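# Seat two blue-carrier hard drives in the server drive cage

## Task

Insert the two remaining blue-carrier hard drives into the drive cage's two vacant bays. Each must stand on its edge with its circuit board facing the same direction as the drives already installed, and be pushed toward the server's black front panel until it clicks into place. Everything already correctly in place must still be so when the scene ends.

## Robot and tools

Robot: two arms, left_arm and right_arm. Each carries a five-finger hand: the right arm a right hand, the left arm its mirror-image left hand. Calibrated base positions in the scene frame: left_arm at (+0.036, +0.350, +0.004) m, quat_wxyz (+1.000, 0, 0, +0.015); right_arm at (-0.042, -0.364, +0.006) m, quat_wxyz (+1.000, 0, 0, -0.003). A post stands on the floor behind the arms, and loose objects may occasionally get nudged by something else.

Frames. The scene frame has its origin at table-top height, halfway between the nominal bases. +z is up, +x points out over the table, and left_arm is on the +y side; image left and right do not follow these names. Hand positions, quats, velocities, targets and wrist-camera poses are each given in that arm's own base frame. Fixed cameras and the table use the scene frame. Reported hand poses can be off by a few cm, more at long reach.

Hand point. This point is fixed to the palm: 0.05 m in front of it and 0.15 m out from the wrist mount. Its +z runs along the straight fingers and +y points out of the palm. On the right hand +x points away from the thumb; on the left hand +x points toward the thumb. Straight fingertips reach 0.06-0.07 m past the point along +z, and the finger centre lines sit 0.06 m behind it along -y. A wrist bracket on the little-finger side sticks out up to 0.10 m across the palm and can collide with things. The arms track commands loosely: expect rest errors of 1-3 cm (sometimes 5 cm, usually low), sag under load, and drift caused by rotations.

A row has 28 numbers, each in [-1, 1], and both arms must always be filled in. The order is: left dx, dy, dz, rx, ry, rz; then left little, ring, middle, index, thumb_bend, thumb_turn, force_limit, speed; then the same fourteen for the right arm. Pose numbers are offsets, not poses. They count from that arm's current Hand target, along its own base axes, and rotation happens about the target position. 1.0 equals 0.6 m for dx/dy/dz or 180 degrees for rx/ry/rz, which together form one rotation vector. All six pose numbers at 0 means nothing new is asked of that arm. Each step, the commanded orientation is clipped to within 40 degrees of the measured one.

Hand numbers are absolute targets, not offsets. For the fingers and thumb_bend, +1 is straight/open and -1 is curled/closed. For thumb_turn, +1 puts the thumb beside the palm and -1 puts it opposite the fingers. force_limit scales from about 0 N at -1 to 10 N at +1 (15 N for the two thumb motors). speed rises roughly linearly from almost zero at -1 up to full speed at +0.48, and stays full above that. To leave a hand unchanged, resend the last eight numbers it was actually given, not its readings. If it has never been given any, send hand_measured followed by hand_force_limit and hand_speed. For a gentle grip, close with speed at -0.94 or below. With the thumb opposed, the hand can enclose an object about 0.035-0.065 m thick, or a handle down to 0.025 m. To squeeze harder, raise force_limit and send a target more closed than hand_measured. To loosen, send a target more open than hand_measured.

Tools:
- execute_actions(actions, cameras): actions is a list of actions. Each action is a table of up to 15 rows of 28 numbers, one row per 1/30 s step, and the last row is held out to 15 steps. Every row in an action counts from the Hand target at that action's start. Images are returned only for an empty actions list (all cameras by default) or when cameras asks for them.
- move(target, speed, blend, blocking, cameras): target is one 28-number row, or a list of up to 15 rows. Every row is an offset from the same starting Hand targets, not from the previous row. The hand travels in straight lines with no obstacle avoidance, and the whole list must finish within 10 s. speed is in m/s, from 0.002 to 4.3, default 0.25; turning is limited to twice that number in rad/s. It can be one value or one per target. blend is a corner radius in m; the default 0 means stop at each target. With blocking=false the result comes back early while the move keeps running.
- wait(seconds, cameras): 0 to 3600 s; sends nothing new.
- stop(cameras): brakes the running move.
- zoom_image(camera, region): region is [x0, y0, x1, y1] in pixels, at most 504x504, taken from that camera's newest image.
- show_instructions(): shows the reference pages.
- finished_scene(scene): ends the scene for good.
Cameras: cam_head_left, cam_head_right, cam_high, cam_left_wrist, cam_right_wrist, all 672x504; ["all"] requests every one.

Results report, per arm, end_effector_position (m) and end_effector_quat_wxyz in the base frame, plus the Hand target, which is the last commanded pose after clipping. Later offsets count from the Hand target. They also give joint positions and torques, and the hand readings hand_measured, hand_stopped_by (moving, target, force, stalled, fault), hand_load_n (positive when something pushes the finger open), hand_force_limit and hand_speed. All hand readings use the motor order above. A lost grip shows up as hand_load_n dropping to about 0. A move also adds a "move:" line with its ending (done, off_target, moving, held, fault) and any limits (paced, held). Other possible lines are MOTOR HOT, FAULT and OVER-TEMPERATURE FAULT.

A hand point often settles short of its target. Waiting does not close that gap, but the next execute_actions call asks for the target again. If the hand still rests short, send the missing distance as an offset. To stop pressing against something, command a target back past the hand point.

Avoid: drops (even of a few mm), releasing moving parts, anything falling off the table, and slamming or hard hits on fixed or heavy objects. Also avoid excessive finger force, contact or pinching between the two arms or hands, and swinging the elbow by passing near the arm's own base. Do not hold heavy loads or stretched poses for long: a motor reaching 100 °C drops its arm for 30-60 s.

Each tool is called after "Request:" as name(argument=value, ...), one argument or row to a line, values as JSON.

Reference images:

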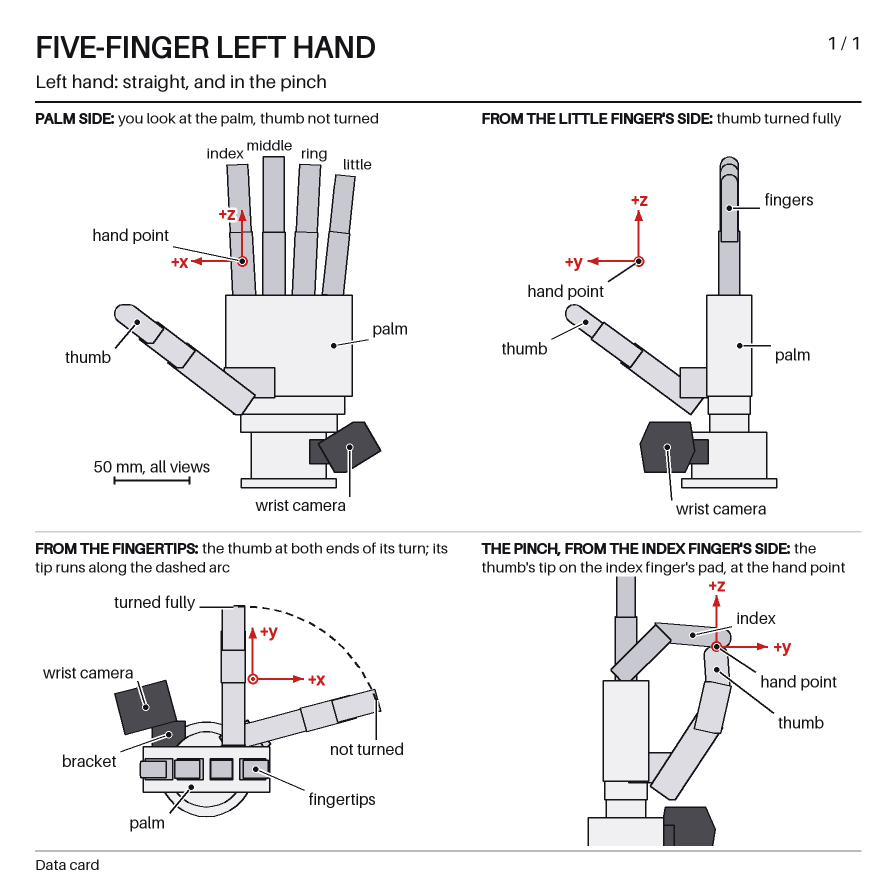

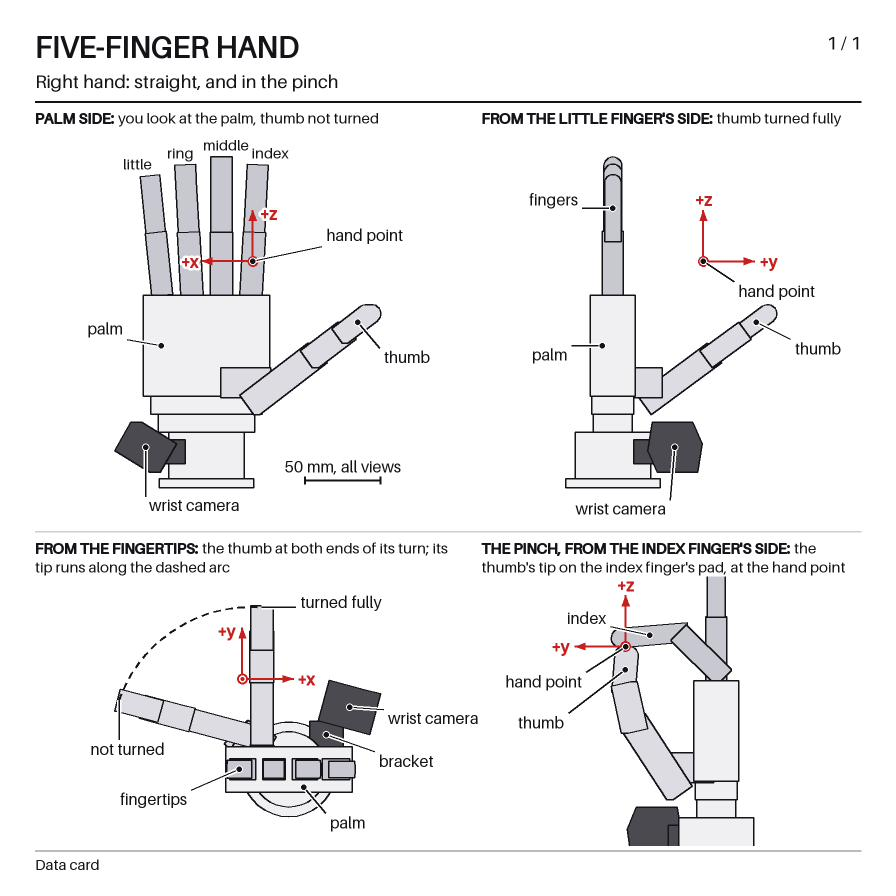

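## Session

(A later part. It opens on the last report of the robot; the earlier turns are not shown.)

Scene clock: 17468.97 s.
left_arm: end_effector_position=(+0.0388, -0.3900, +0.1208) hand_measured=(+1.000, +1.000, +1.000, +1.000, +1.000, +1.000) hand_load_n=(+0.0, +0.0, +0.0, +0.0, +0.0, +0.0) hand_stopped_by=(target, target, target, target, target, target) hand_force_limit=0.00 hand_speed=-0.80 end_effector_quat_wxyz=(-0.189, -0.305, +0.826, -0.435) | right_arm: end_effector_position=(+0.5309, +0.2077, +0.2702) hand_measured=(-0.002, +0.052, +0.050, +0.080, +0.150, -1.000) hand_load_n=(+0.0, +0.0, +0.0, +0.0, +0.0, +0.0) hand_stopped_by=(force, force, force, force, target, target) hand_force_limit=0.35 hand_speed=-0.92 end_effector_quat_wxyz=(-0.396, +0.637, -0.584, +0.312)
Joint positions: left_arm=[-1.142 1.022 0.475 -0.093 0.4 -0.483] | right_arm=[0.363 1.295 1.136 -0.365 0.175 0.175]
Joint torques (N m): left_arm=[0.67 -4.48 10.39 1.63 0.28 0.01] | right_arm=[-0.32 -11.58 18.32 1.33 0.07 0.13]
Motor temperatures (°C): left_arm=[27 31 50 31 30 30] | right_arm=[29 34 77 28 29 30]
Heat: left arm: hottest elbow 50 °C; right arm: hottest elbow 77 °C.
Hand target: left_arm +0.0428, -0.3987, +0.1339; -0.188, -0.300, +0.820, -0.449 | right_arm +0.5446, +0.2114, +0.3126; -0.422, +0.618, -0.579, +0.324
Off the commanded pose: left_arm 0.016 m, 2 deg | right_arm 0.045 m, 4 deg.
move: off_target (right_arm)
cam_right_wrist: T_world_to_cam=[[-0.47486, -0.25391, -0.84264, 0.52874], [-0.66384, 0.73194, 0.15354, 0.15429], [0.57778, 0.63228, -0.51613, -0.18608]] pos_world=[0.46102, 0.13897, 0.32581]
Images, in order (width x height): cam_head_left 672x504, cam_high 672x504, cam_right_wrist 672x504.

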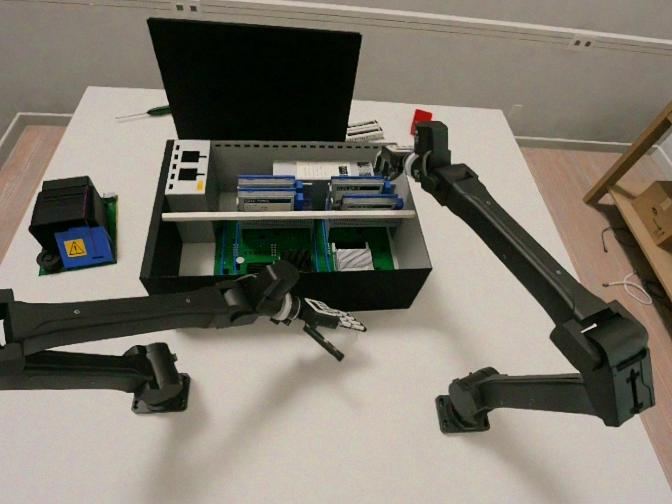

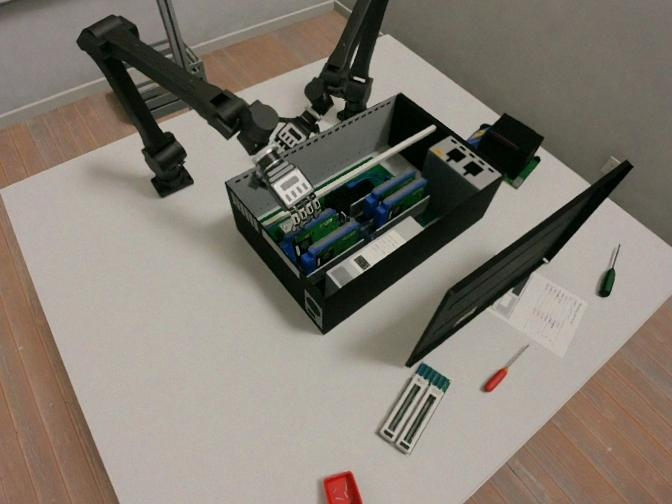

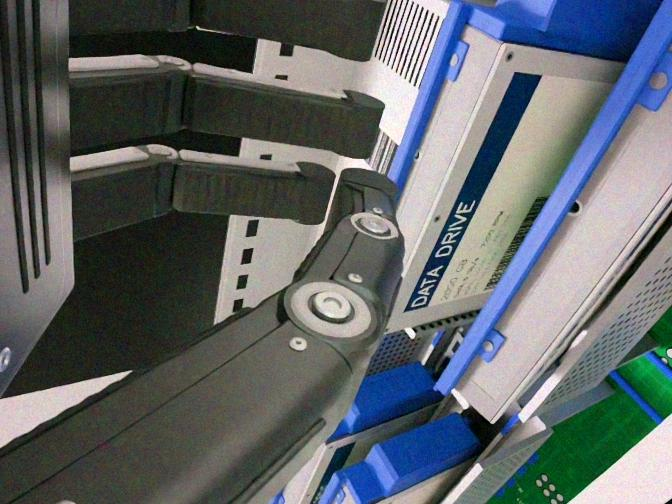

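Request:
move(
  target=[
    [0,0,0,0,0,0,1,1,1,1,1,1,0,-0.8,0,0.0,0,0,0,0,1,1,1,1,0.15,-1,0.35,-0.5],
    [0,0,0,0,0,0,1,1,1,1,1,1,0,-0.8,-0.07,0.012,0,0,0,0,1,1,1,1,0.15,-1,0.35,-0.5],
  ],
  speed=0.08,
  cameras=["cam_high","cam_right_wrist"],
)

Scene clock: 17494.30 s.
left_arm: end_effector_position=(+0.0388, -0.3900, +0.1208) hand_measured=(+1.000, +1.000, +1.000, +1.000, +1.000, +1.000) hand_load_n=(+0.0, +0.0, -0.5, +0.0, +0.0, +0.0) hand_stopped_by=(target, target, target, target, target, target) hand_force_limit=0.00 hand_speed=-0.80 end_effector_quat_wxyz=(-0.189, -0.305, +0.826, -0.435) | right_arm: end_effector_position=(+0.5077, +0.2167, +0.3165) hand_measured=(+1.000, +1.000, +1.000, +1.000, +0.150, -1.000) hand_load_n=(+0.0, +0.0, +0.0, -0.5, +0.0, +0.0) hand_stopped_by=(target, target, target, target, target, target) hand_force_limit=0.35 hand_speed=-0.50 end_effector_quat_wxyz=(-0.423, +0.619, -0.574, +0.329)
Joint positions: left_arm=[-1.142 1.022 0.475 -0.093 0.4 -0.483] | right_arm=[0.408 1.201 1.136 -0.385 0.222 0.194]
Joint torques (N m): left_arm=[0.73 -4.48 10.39 1.63 0.28 0.01] | right_arm=[1.79 -9.17 11.48 1.33 0.18 0.13]
Motor temperatures (°C): left_arm=[27 31 50 31 30 30] | right_arm=[29 34 79 28 29 30]
Heat: left arm: hottest elbow 50 °C; right arm: hottest elbow 79 °C.
Hand target: left_arm +0.0428, -0.3987, +0.1339; -0.188, -0.300, +0.820, -0.449 | right_arm +0.5026, +0.2186, +0.3128; -0.422, +0.618, -0.579, +0.324
Off the commanded pose: left_arm 0.016 m, 2 deg | right_arm 0.007 m, 1 deg.
move: done
cam_right_wrist: T_world_to_cam=[[-0.41343, -0.23126, -0.88068, 0.53491], [-0.67026, 0.73195, 0.12244, 0.13828], [0.6163, 0.64091, -0.45761, -0.19439]] pos_world=[0.43363, 0.14708, 0.3652]

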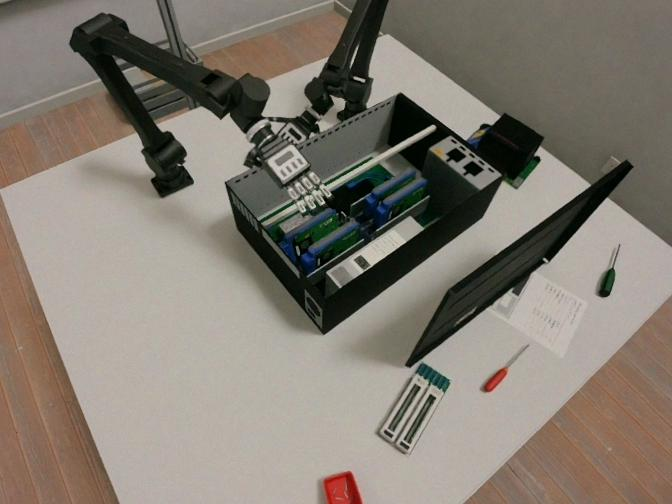

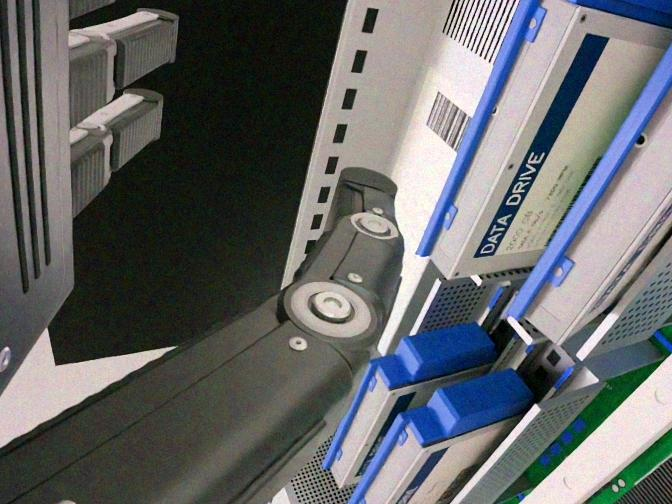

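Request:
zoom_image(
  camera="cam_right_wrist",
  region=[400, 180, 672, 400],
)

Request:
zoom_image(
  camera="cam_right_wrist",
  region=[480, 290, 600, 390],
)

Scaled by 1.853 from the camera's image (finer frame: 960x720).

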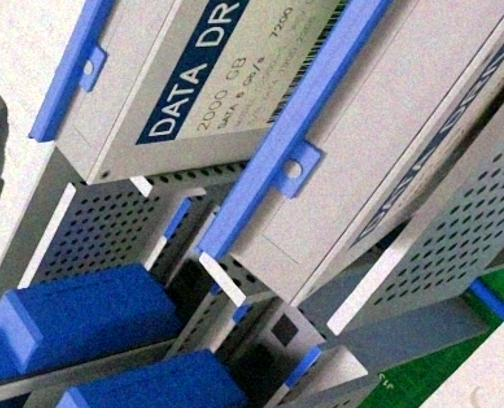

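Scaled by 4.200 from the camera's image (finer frame: 960x720).

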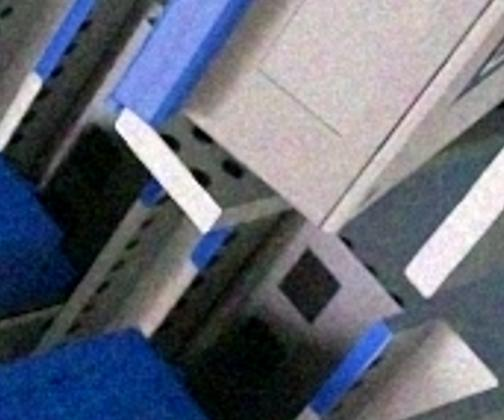

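Request:
move(
  target=[
    [0,0,0,0,0,0,1,1,1,1,1,1,0,-0.8,-0.03,0.0,0,0,0,0,1,1,1,1,0.15,-1,0.35,-0.5],
    [0,0,0,0,0,0,1,1,1,1,1,1,0,-0.8,-0.03,0.0,-0.1,0,0,0,1,1,1,1,0.15,-1,0.35,-0.5],
  ],
  speed=0.08,
  cameras=["cam_high","cam_head_left","cam_right_wrist"],
)

Scene clock: 17518.00 s.
left_arm: end_effector_position=(+0.0388, -0.3900, +0.1208) hand_measured=(+1.000, +1.000, +1.000, +1.000, +1.000, +1.000) hand_load_n=(+0.0, +0.0, +0.0, +0.0, +0.0, +0.0) hand_stopped_by=(target, target, target, target, target, target) hand_force_limit=0.00 hand_speed=-0.80 end_effector_quat_wxyz=(-0.189, -0.305, +0.826, -0.435) | right_arm: end_effector_position=(+0.4839, +0.2138, +0.2589) hand_measured=(+1.000, +1.000, +1.000, +1.000, +0.150, -1.000) hand_load_n=(+0.0, +0.0, +0.0, -0.5, +0.5, +0.0) hand_stopped_by=(target, target, target, target, target, target) hand_force_limit=0.35 hand_speed=-0.50 end_effector_quat_wxyz=(-0.419, +0.621, -0.576, +0.327)
Joint positions: left_arm=[-1.142 1.022 0.475 -0.093 0.4 -0.483] | right_arm=[0.426 1.164 0.961 -0.26 0.239 0.203]
Joint torques (N m): left_arm=[0.73 -4.48 10.37 1.62 0.28 0.01] | right_arm=[1.26 -7.12 11.38 2.29 0.22 0.23]
Motor temperatures (°C): left_arm=[27 31 50 31 30 30] | right_arm=[29 34 73 28 29 30]
Heat: left arm: hottest elbow 50 °C; right arm: hottest elbow 73 °C.
Hand target: left_arm +0.0428, -0.3987, +0.1339; -0.188, -0.300, +0.820, -0.449 | right_arm +0.4847, +0.2186, +0.2528; -0.422, +0.618, -0.579, +0.324
Off the commanded pose: left_arm 0.016 m, 2 deg | right_arm 0.008 m, 1 deg.
move: done
cam_right_wrist: T_world_to_cam=[[-0.42199, -0.23376, -0.87594, 0.47721], [-0.66823, 0.73316, 0.12627, 0.12938], [0.61269, 0.63862, -0.46559, -0.19993]] pos_world=[0.41034, 0.14437, 0.30859]
Images, in order (width x height): cam_head_left 672x504, cam_high 672x504, cam_right_wrist 672x504.

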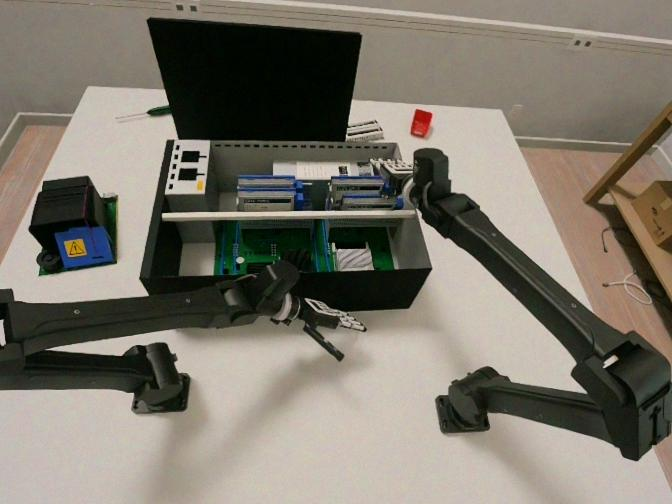

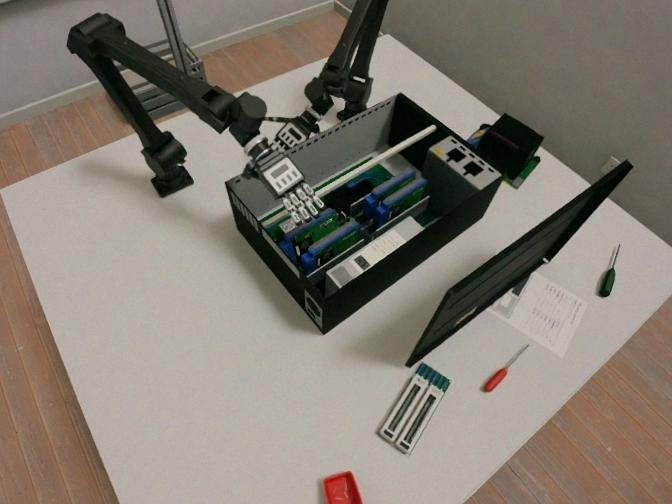

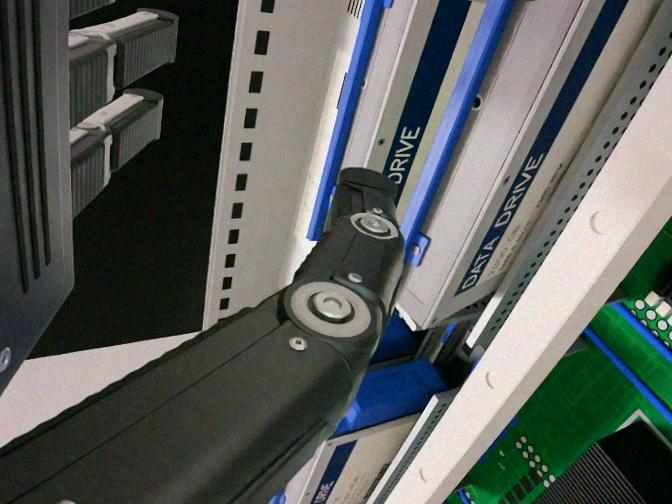

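Request:
move(
  target=[
    [0,0,0,0,0,0,1,1,1,1,1,1,0,-0.8,0.013,0.003,-0.05,0,0,0,1,1,1,1,0.15,-1,0.35,-0.5],
    [0,0,0,0,0,0,1,1,1,1,1,1,0,-0.8,0.013,0.003,-0.1,0,0,0,1,1,1,1,0.15,-1,0.35,-0.5],
  ],
  speed=0.06,
  cameras=["cam_high","cam_head_left","cam_right_wrist"],
)

Scene clock: 17529.63 s.
left_arm: end_effector_position=(+0.0388, -0.3900, +0.1208) hand_measured=(+1.000, +1.000, +1.000, +1.000, +1.000, +1.000) hand_load_n=(+0.0, +0.0, +0.0, +0.0, +0.0, +0.0) hand_stopped_by=(target, target, target, target, target, target) hand_force_limit=0.00 hand_speed=-0.80 end_effector_quat_wxyz=(-0.189, -0.305, +0.826, -0.435) | right_arm: end_effector_position=(+0.4924, +0.2179, +0.2005) hand_measured=(+1.000, +1.000, +1.000, +1.000, +0.150, -1.000) hand_load_n=(+0.0, +0.0, -0.5, +0.0, +0.0, +0.0) hand_stopped_by=(target, target, target, target, target, target) hand_force_limit=0.35 hand_speed=-0.50 end_effector_quat_wxyz=(-0.421, +0.620, -0.576, +0.327)
Joint positions: left_arm=[-1.142 1.022 0.475 -0.093 0.4 -0.483] | right_arm=[0.426 1.239 0.858 -0.079 0.239 0.204]
Joint torques (N m): left_arm=[0.67 -4.42 10.39 1.62 0.29 0.01] | right_arm=[0.38 -6.59 10.95 2.11 0.09 0.16]
Motor temperatures (°C): left_arm=[27 31 50 31 30 30] | right_arm=[29 34 71 28 29 30]
Heat: left arm: hottest elbow 50 °C; right arm: hottest elbow 71 °C.
Hand target: left_arm +0.0428, -0.3987, +0.1339; -0.188, -0.300, +0.820, -0.449 | right_arm +0.4923, +0.2206, +0.1928; -0.422, +0.618, -0.579, +0.324
Off the commanded pose: left_arm 0.016 m, 2 deg | right_arm 0.008 m, 1 deg.
move: done
cam_right_wrist: T_world_to_cam=[[-0.41946, -0.23158, -0.87774, 0.42924], [-0.6685, 0.73295, 0.12609, 0.13954], [0.61414, 0.63966, -0.46225, -0.2366]] pos_world=[0.41864, 0.14847, 0.24979]
Images, in order (width x height): cam_head_left 672x504, cam_high 672x504, cam_right_wrist 672x504.

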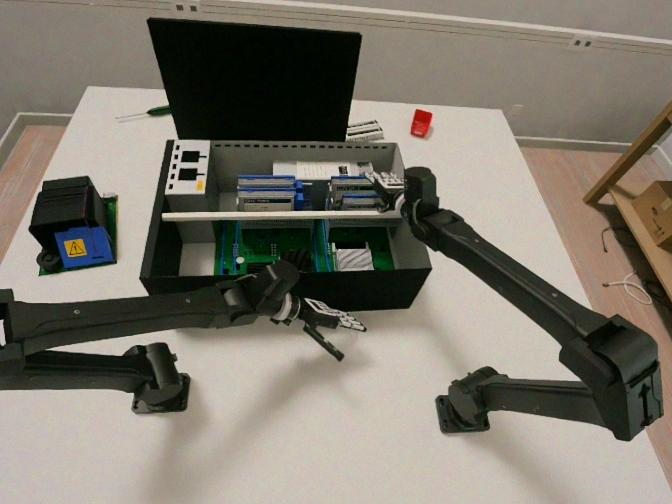

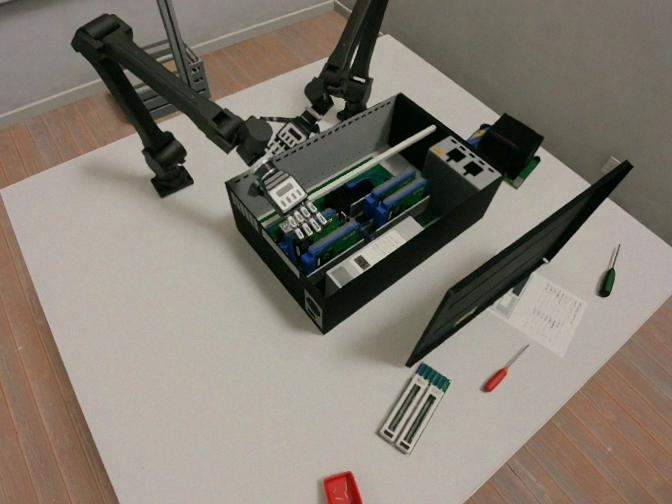

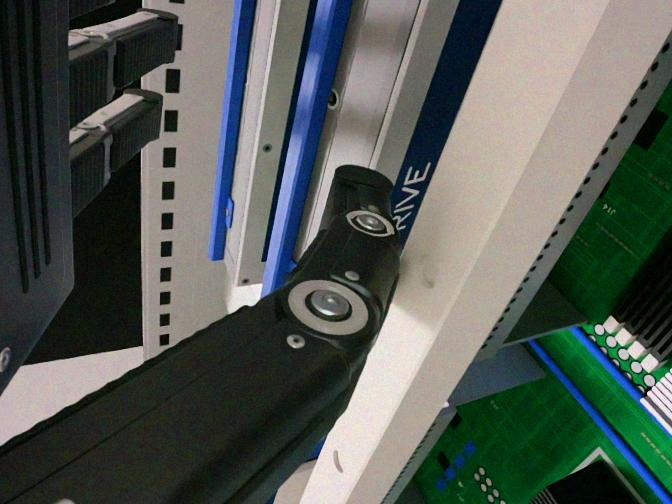

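Request:
move(
  target=[0,0,0,0,0,0,1,1,1,1,1,1,0,-0.8,0.003,0,-0.02,0,0,0,1,1,1,1,0.15,-1,0.35,-0.5],
  speed=0.04,
  cameras=["cam_head_left","cam_right_wrist"],
)

Request:
zoom_image(
  camera="cam_head_left",
  region=[325, 165, 425, 240],
)

Scene clock: 17542.00 s.
left_arm: end_effector_position=(+0.0388, -0.3900, +0.1208) hand_measured=(+1.000, +1.000, +1.000, +1.000, +1.000, +1.000) hand_load_n=(+0.0, +0.0, +0.0, +0.0, +0.0, -0.5) hand_stopped_by=(target, target, target, target, target, target) hand_force_limit=0.00 hand_speed=-0.80 end_effector_quat_wxyz=(-0.189, -0.305, +0.826, -0.435) | right_arm: end_effector_position=(+0.4960, +0.2196, +0.1952) hand_measured=(+1.000, +1.000, +1.000, +1.000, +0.150, -1.000) hand_load_n=(+0.0, -0.5, +0.0, +0.0, -0.5, +0.0) hand_stopped_by=(target, target, target, target, target, target) hand_force_limit=0.35 hand_speed=-0.50 end_effector_quat_wxyz=(-0.427, +0.616, -0.574, +0.330)
Joint positions: left_arm=[-1.142 1.022 0.475 -0.093 0.4 -0.483] | right_arm=[0.426 1.253 0.845 -0.036 0.239 0.205]
Joint torques (N m): left_arm=[0.67 -4.48 10.37 1.63 0.28 0.01] | right_arm=[-0.21 -6.01 10.15 1.87 0.07 0.12]
Motor temperatures (°C): left_arm=[27 31 50 31 30 30] | right_arm=[29 34 69 28 29 30]
Heat: left arm: hottest elbow 50 °C; right arm: hottest elbow 69 °C.
Hand target: left_arm +0.0428, -0.3987, +0.1339; -0.188, -0.300, +0.820, -0.449 | right_arm +0.4942, +0.2207, +0.1807; -0.422, +0.618, -0.579, +0.324
Off the commanded pose: left_arm 0.016 m, 2 deg | right_arm 0.015 m, 1 deg.
move: off_target (right_arm)
cam_right_wrist: T_world_to_cam=[[-0.40702, -0.22546, -0.88516, 0.42045], [-0.67014, 0.7322, 0.12165, 0.14326], [0.62069, 0.64269, -0.44911, -0.24876]] pos_world=[0.42154, 0.14977, 0.24302]

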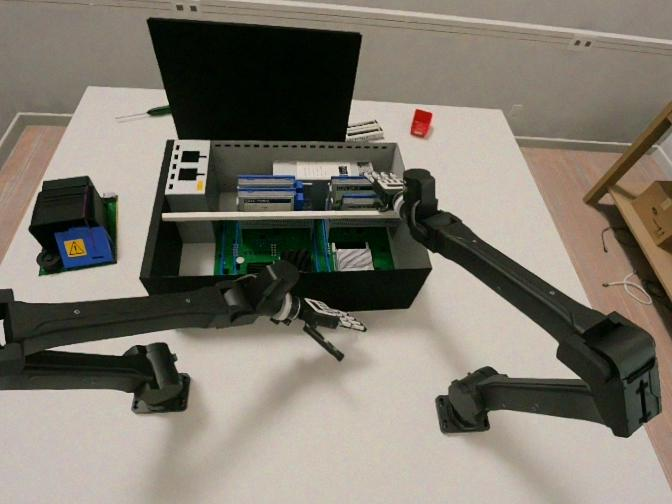

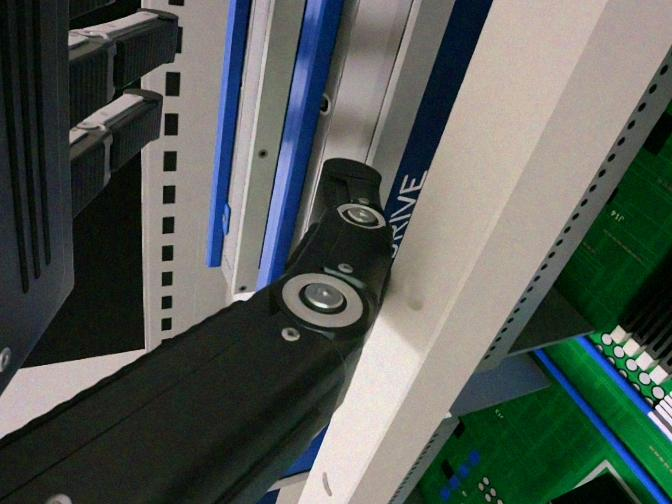

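Scaled by 5.040 from the camera's image (finer frame: 960x720).

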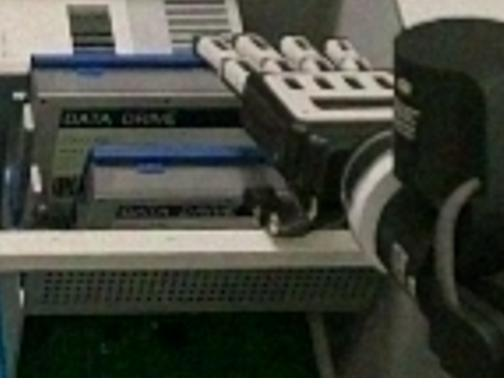

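Request:
zoom_image(
  camera="cam_head_left",
  region=[360, 185, 400, 215],
)

Scaled by 12.600 from the camera's image (finer frame: 960x720).

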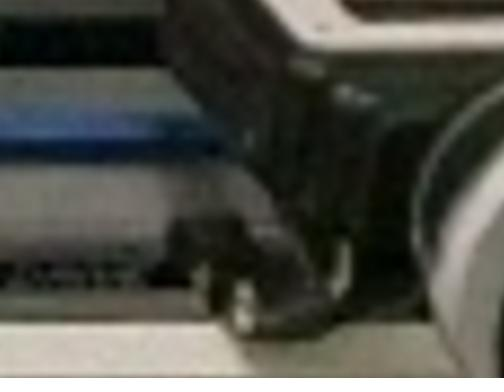

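Request:
move(
  target=[
    [0,0,0,0,0,0,1,1,1,1,1,1,0,-0.8,0,0,0.07,0,0,0,1,1,1,1,0.15,-1,0.35,-0.5],
    [0,0,0,0,0,0,1,1,1,1,1,1,0,-0.8,0.03,0,0.09,0,0,0,1,1,1,1,0.15,-1,0.35,-0.5],
  ],
  speed=0.06,
  cameras=["cam_right_wrist"],
)

Scene clock: 17701.30 s.
left_arm: end_effector_position=(+0.0388, -0.3900, +0.1208) hand_measured=(+1.000, +1.000, +1.000, +1.000, +1.000, +1.000) hand_load_n=(+0.0, -0.5, +0.0, -0.5, +0.0, +0.0) hand_stopped_by=(target, target, target, target, target, target) hand_force_limit=0.00 hand_speed=-0.80 end_effector_quat_wxyz=(-0.189, -0.305, +0.826, -0.435) | right_arm: end_effector_position=(+0.4922, +0.2159, +0.2062) hand_measured=(+1.000, +1.000, +1.000, +1.000, +0.150, -1.000) hand_load_n=(+0.0, +0.0, +0.0, -0.5, +0.0, +0.0) hand_stopped_by=(target, target, target, target, target, target) hand_force_limit=0.35 hand_speed=-0.50 end_effector_quat_wxyz=(-0.406, +0.629, -0.583, +0.316)
Joint positions: left_arm=[-1.142 1.022 0.475 -0.093 0.4 -0.483] | right_arm=[0.417 1.241 0.903 -0.166 0.224 0.209]
Joint torques (N m): left_arm=[0.67 -4.48 10.39 1.63 0.28 0.01] | right_arm=[-0.21 -7.59 17.58 1.29 -0.04 0.03]
Motor temperatures (°C): left_arm=[27 31 50 31 30 30] | right_arm=[29 33 63 28 29 30]
Heat: left arm: hottest elbow 50 °C; right arm: hottest elbow 63 °C.
Hand target: left_arm +0.0428, -0.3987, +0.1339; -0.188, -0.300, +0.820, -0.449 | right_arm +0.5122, +0.2205, +0.2348; -0.422, +0.618, -0.579, +0.324
Off the commanded pose: left_arm 0.016 m, 2 deg | right_arm 0.035 m, 2 deg.
move: off_target (right_arm)
cam_right_wrist: T_world_to_cam=[[-0.45734, -0.23934, -0.85648, 0.44956], [-0.66384, 0.73273, 0.14972, 0.13301], [0.59174, 0.63704, -0.49399, -0.21433]] pos_world=[0.42073, 0.14667, 0.25925]

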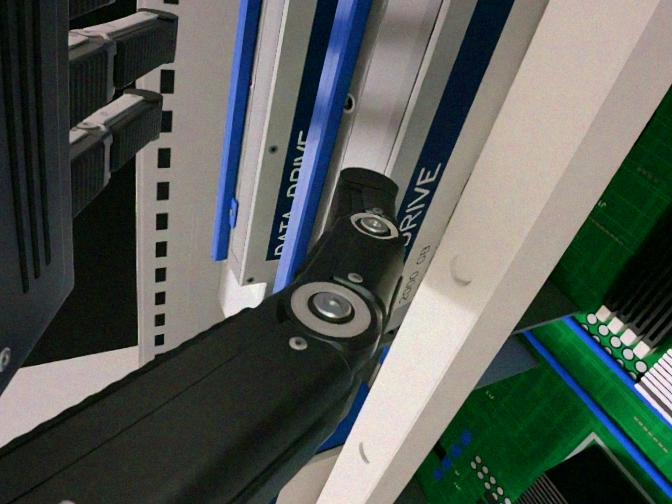

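Request:
move(
  target=[0,0,0,0,0,0,1,1,1,1,1,1,0,-0.8,0.025,0,0.008,0,0,0,1,1,1,1,0.15,-1,0.35,-0.5],
  speed=0.06,
)

Scene clock: 17708.47 s.
left_arm: end_effector_position=(+0.0388, -0.3900, +0.1208) hand_measured=(+1.000, +1.000, +1.000, +1.000, +1.000, +1.000) hand_load_n=(-0.5, +0.0, +0.0, +0.0, +0.0, +0.0) hand_stopped_by=(target, target, target, target, target, target) hand_force_limit=0.00 hand_speed=-0.80 end_effector_quat_wxyz=(-0.189, -0.305, +0.826, -0.435) | right_arm: end_effector_position=(+0.5071, +0.2161, +0.2108) hand_measured=(+1.000, +1.000, +1.000, +1.000, +0.150, -1.000) hand_load_n=(+0.0, +0.0, +0.0, +0.0, +0.5, +0.0) hand_stopped_by=(target, target, target, target, target, target) hand_force_limit=0.35 hand_speed=-0.50 end_effector_quat_wxyz=(-0.407, +0.627, -0.586, +0.314)
Joint positions: left_arm=[-1.142 1.022 0.475 -0.093 0.4 -0.483] | right_arm=[0.402 1.275 0.944 -0.173 0.211 0.209]
Joint torques (N m): left_arm=[0.73 -4.42 10.39 1.63 0.28 0.01] | right_arm=[0.09 -8.23 17.94 1.37 -0.08 -0.05]
Motor temperatures (°C): left_arm=[27 31 50 31 30 30] | right_arm=[29 33 65 28 29 30]
Heat: left arm: hottest elbow 50 °C; right arm: hottest elbow 65 °C.
Hand target: left_arm +0.0428, -0.3987, +0.1339; -0.188, -0.300, +0.820, -0.449 | right_arm +0.5272, +0.2205, +0.2396; -0.422, +0.618, -0.579, +0.324
Off the commanded pose: left_arm 0.016 m, 2 deg | right_arm 0.035 m, 2 deg.
move: off_target (right_arm)

Request:
move(
  target=[
    [0,0,0,0,0,0,1,1,1,1,1,1,0,-0.8,0.0,0,0.0,0,0,0,1,1,1,1,0.5,-1,0.35,-0.5],
    [0,0,0,0,0,0,1,1,1,1,1,1,0,-0.8,-0.02,0,-0.075,0,0,0,1,1,1,1,0.5,-1,0.35,-0.5],
  ],
  speed=0.06,
  cameras=["cam_right_wrist","cam_head_left"],
)

Request:
zoom_image(
  camera="cam_head_left",
  region=[350, 175, 400, 212],
)

Scene clock: 17721.43 s.
left_arm: end_effector_position=(+0.0388, -0.3900, +0.1208) hand_measured=(+1.000, +1.000, +1.000, +1.000, +1.000, +1.000) hand_load_n=(+0.0, +0.0, +0.0, +0.0, +0.0, +0.0) hand_stopped_by=(target, target, target, target, target, target) hand_force_limit=0.00 hand_speed=-0.80 end_effector_quat_wxyz=(-0.189, -0.305, +0.826, -0.435) | right_arm: end_effector_position=(+0.5148, +0.2188, +0.2003) hand_measured=(+1.000, +1.000, +1.000, +1.000, +0.500, -1.000) hand_load_n=(+0.0, +0.0, +0.0, +0.0, +0.0, +0.0) hand_stopped_by=(target, target, target, target, target, target) hand_force_limit=0.35 hand_speed=-0.50 end_effector_quat_wxyz=(-0.422, +0.617, -0.581, +0.322)
Joint positions: left_arm=[-1.142 1.022 0.475 -0.093 0.4 -0.483] | right_arm=[0.402 1.297 0.909 -0.074 0.214 0.209]
Joint torques (N m): left_arm=[0.67 -4.42 10.39 1.65 0.28 0.01] | right_arm=[1.32 -8.82 10.91 2.06 0.24 0.05]
Motor temperatures (°C): left_arm=[27 31 50 31 30 30] | right_arm=[29 33 65 28 29 30]
Heat: left arm: hottest elbow 50 °C; right arm: hottest elbow 65 °C.
Hand target: left_arm +0.0428, -0.3987, +0.1339; -0.188, -0.300, +0.820, -0.449 | right_arm +0.5153, +0.2206, +0.1947; -0.422, +0.618, -0.579, +0.324
Off the commanded pose: left_arm 0.016 m, 2 deg | right_arm 0.006 m, 0 deg.
move: done
cam_right_wrist: T_world_to_cam=[[-0.42673, -0.21811, -0.87768, 0.43943], [-0.66449, 0.73393, 0.14069, 0.14867], [0.61347, 0.64325, -0.45813, -0.25222]] pos_world=[0.44104, 0.14897, 0.24921]
Images, in order (width x height): cam_head_left 672x504, cam_right_wrist 672x504.

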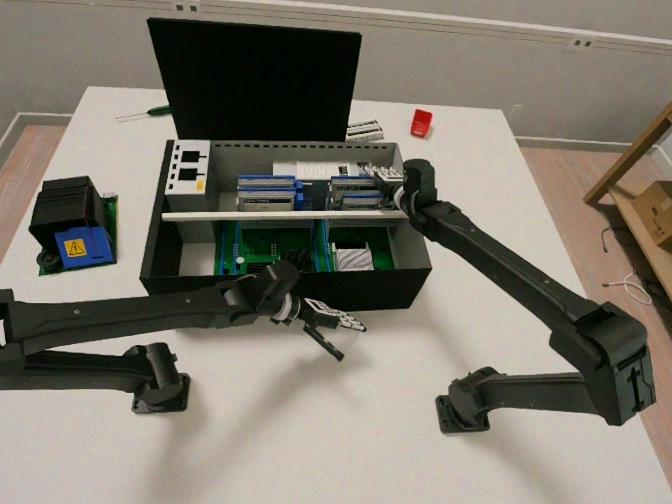

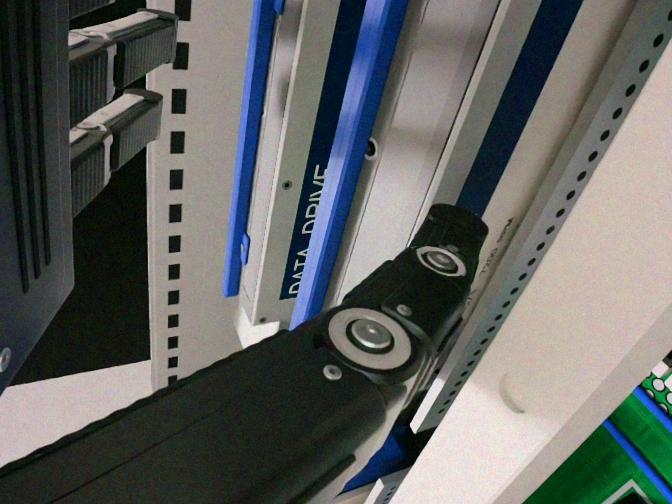

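Scaled by 10.080 from the camera's image (finer frame: 960x720).

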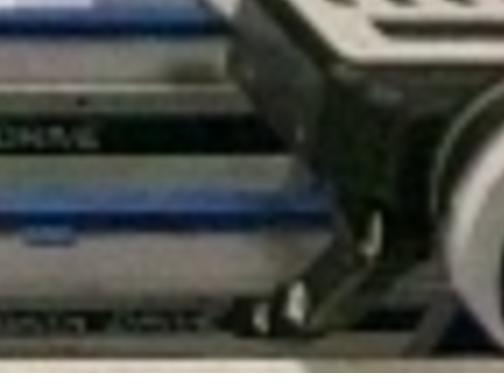

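Request:
move(
  target=[0,0,0,0,0,0,1,1,1,1,1,1,0,-0.8,0.03,0,-0.01,0,0,0,1,1,1,1,0.5,-1,0.35,-0.5],
  speed=0.04,
  cameras=["cam_right_wrist","cam_head_left"],
)

Request:
zoom_image(
  camera="cam_head_left",
  region=[325, 170, 385, 215],
)

Scene clock: 17738.43 s.
left_arm: end_effector_position=(+0.0388, -0.3900, +0.1208) hand_measured=(+1.000, +1.000, +1.000, +1.000, +1.000, +1.000) hand_load_n=(+0.0, +0.0, +0.0, +0.0, +0.0, +0.0) hand_stopped_by=(target, target, target, target, target, target) hand_force_limit=0.00 hand_speed=-0.80 end_effector_quat_wxyz=(-0.189, -0.305, +0.826, -0.435) | right_arm: end_effector_position=(+0.5214, +0.2206, +0.1780) hand_measured=(+1.000, +1.000, +1.000, +1.000, +0.500, -1.000) hand_load_n=(+0.0, +0.0, +0.0, +0.0, +0.0, +0.0) hand_stopped_by=(target, target, target, target, target, target) hand_force_limit=0.35 hand_speed=-0.50 end_effector_quat_wxyz=(-0.413, +0.623, -0.584, +0.316)
Joint positions: left_arm=[-1.142 1.022 0.475 -0.093 0.4 -0.483] | right_arm=[0.398 1.347 0.909 -0.052 0.206 0.209]
Joint torques (N m): left_arm=[0.73 -4.54 10.37 1.65 0.28 0.01] | right_arm=[0.21 -9.29 13.45 2.25 -0.07 -0.12]
Motor temperatures (°C): left_arm=[27 31 50 31 30 30] | right_arm=[29 33 64 28 29 30]
Heat: left arm: hottest elbow 50 °C; right arm: hottest elbow 64 °C.
Hand target: left_arm +0.0428, -0.3987, +0.1339; -0.188, -0.300, +0.820, -0.449 | right_arm +0.5332, +0.2206, +0.1886; -0.422, +0.618, -0.579, +0.324
Off the commanded pose: left_arm 0.016 m, 2 deg | right_arm 0.016 m, 2 deg.
move: off_target (right_arm)
cam_right_wrist: T_world_to_cam=[[-0.44962, -0.22596, -0.86416, 0.43428], [-0.66243, 0.73335, 0.15291, 0.15173], [0.59918, 0.6412, -0.47941, -0.25595]] pos_world=[0.44914, 0.15097, 0.22938]
Images, in order (width x height): cam_head_left 672x504, cam_right_wrist 672x504.

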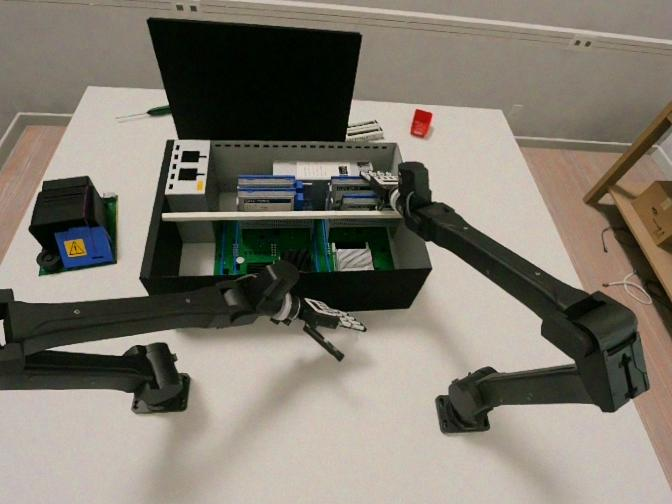

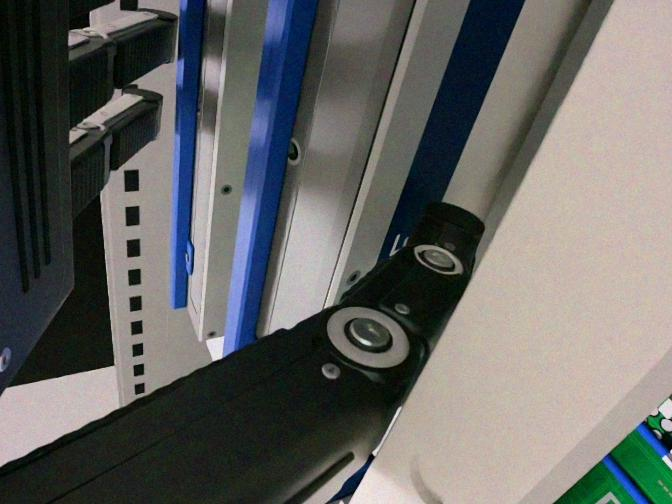

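Scaled by 8.400 from the camera's image (finer frame: 960x720).

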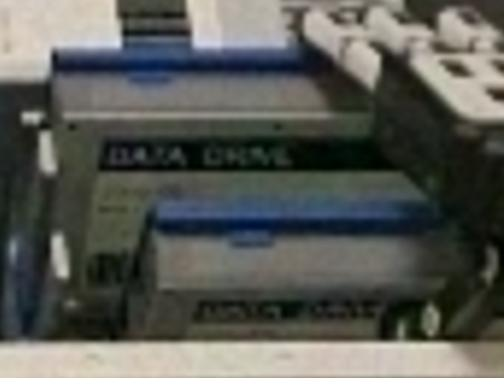

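Request:
move(
  target=[0,0,0,0,0,0,1,1,1,1,1,1,0,-0.8,0.0,0,0.03,0,0,0,1,1,1,1,0.5,-1,0.35,-0.5],
  speed=0.04,
)

Scene clock: 17750.50 s.
left_arm: end_effector_position=(+0.0388, -0.3900, +0.1208) hand_measured=(+1.000, +1.000, +1.000, +1.000, +1.000, +1.000) hand_load_n=(+0.0, +0.0, +0.0, +0.0, +0.0, +0.0) hand_stopped_by=(target, target, target, target, target, target) hand_force_limit=0.00 hand_speed=-0.80 end_effector_quat_wxyz=(-0.189, -0.305, +0.826, -0.435) | right_arm: end_effector_position=(+0.5196, +0.2199, +0.1761) hand_measured=(+1.000, +1.000, +1.000, +1.000, +0.500, -1.000) hand_load_n=(+0.0, +0.0, +0.0, +0.0, -0.5, +0.5) hand_stopped_by=(target, target, target, target, target, target) hand_force_limit=0.35 hand_speed=-0.50 end_effector_quat_wxyz=(-0.407, +0.626, -0.586, +0.313)
Joint positions: left_arm=[-1.142 1.022 0.475 -0.093 0.4 -0.483] | right_arm=[0.398 1.347 0.912 -0.068 0.206 0.209]
Joint torques (N m): left_arm=[0.73 -4.48 10.39 1.65 0.28 0.01] | right_arm=[-0.56 -11.58 16.13 0.91 0.01 -0.1]
Motor temperatures (°C): left_arm=[27 31 50 31 30 30] | right_arm=[29 34 64 28 29 30]
Heat: left arm: hottest elbow 50 °C; right arm: hottest elbow 64 °C.
Hand target: left_arm +0.0428, -0.3987, +0.1339; -0.188, -0.300, +0.820, -0.449 | right_arm +0.5331, +0.2206, +0.2065; -0.422, +0.618, -0.579, +0.324
Off the commanded pose: left_arm 0.016 m, 2 deg | right_arm 0.033 m, 2 deg.
move: off_target (right_arm)

Request:
move(
  target=[0,0,0,0,0,0,1,1,1,1,1,1,0,-0.8,0.0,0,0.025,0,0,0,1,1,1,1,0.5,-1,0.35,-0.5],
  speed=0.04,
  cameras=["cam_right_wrist","cam_head_left","cam_high"],
)

Request:
zoom_image(
  camera="cam_head_left",
  region=[325, 170, 385, 215],
)

Scene clock: 17757.17 s.
left_arm: end_effector_position=(+0.0388, -0.3900, +0.1208) hand_measured=(+1.000, +1.000, +1.000, +1.000, +1.000, +1.000) hand_load_n=(-0.5, +0.0, +0.0, +0.0, +0.0, -0.5) hand_stopped_by=(target, target, target, target, target, target) hand_force_limit=0.00 hand_speed=-0.80 end_effector_quat_wxyz=(-0.189, -0.305, +0.826, -0.435) | right_arm: end_effector_position=(+0.5151, +0.2171, +0.1822) hand_measured=(+1.000, +1.000, +1.000, +1.000, +0.500, -1.000) hand_load_n=(+0.0, +0.0, +0.0, +0.0, +0.0, +0.0) hand_stopped_by=(target, target, target, target, target, target) hand_force_limit=0.35 hand_speed=-0.50 end_effector_quat_wxyz=(-0.399, +0.630, -0.589, +0.310)
Joint positions: left_arm=[-1.142 1.022 0.475 -0.093 0.4 -0.483] | right_arm=[0.396 1.33 0.926 -0.119 0.206 0.209]
Joint torques (N m): left_arm=[0.67 -4.48 10.37 1.63 0.28 0.01] | right_arm=[0.32 -11.16 17.16 1.26 0 -0.09]
Motor temperatures (°C): left_arm=[27 31 50 31 30 30] | right_arm=[29 34 66 28 29 30]
Heat: left arm: hottest elbow 50 °C; right arm: hottest elbow 66 °C.
Hand target: left_arm +0.0428, -0.3987, +0.1339; -0.188, -0.300, +0.820, -0.449 | right_arm +0.5331, +0.2206, +0.2215; -0.422, +0.618, -0.579, +0.324
Off the commanded pose: left_arm 0.016 m, 2 deg | right_arm 0.043 m, 4 deg.
move: off_target (right_arm)
cam_right_wrist: T_world_to_cam=[[-0.47651, -0.2363, -0.84682, 0.44728], [-0.65636, 0.73645, 0.16383, 0.14373], [0.58493, 0.63388, -0.50602, -0.23416]] pos_world=[0.44443, 0.14827, 0.23673]
Images, in order (width x height): cam_head_left 672x504, cam_high 672x504, cam_right_wrist 672x504.

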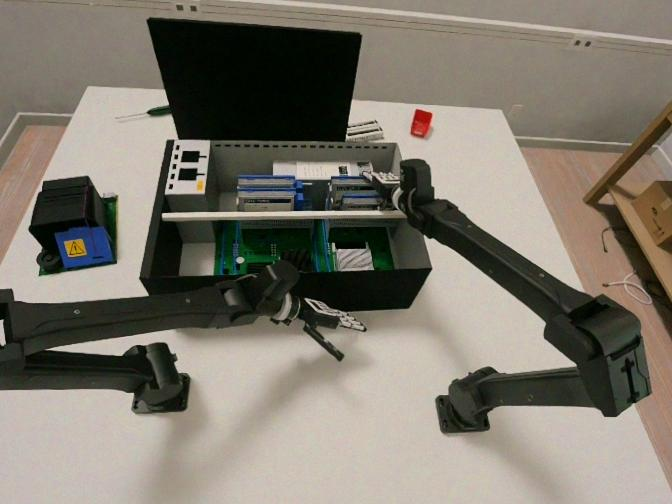

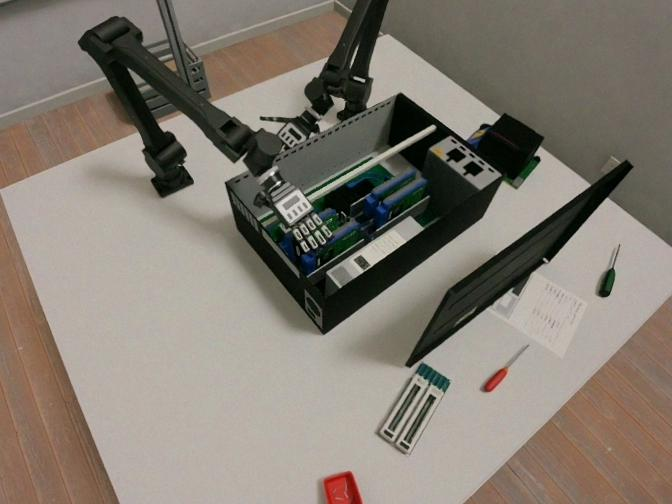

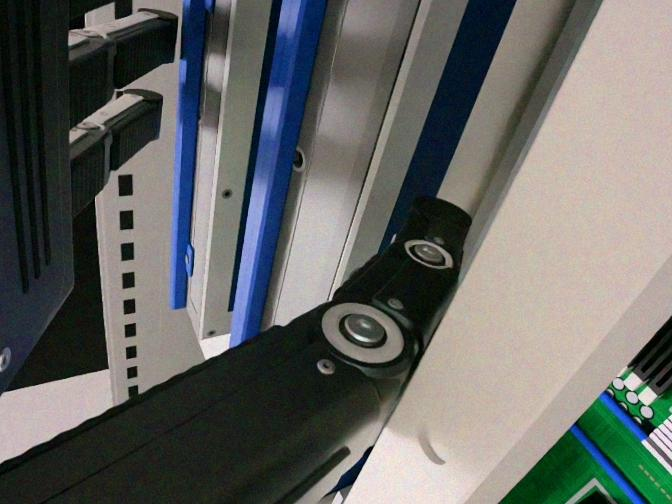

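Scaled by 8.400 from the camera's image (finer frame: 960x720).

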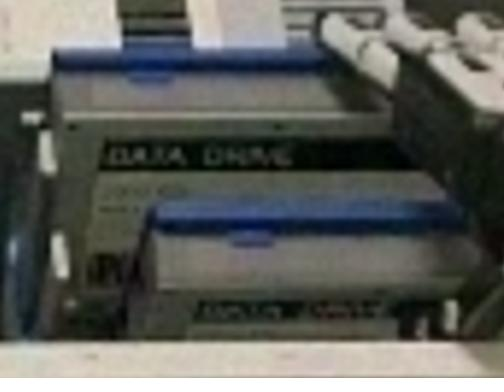

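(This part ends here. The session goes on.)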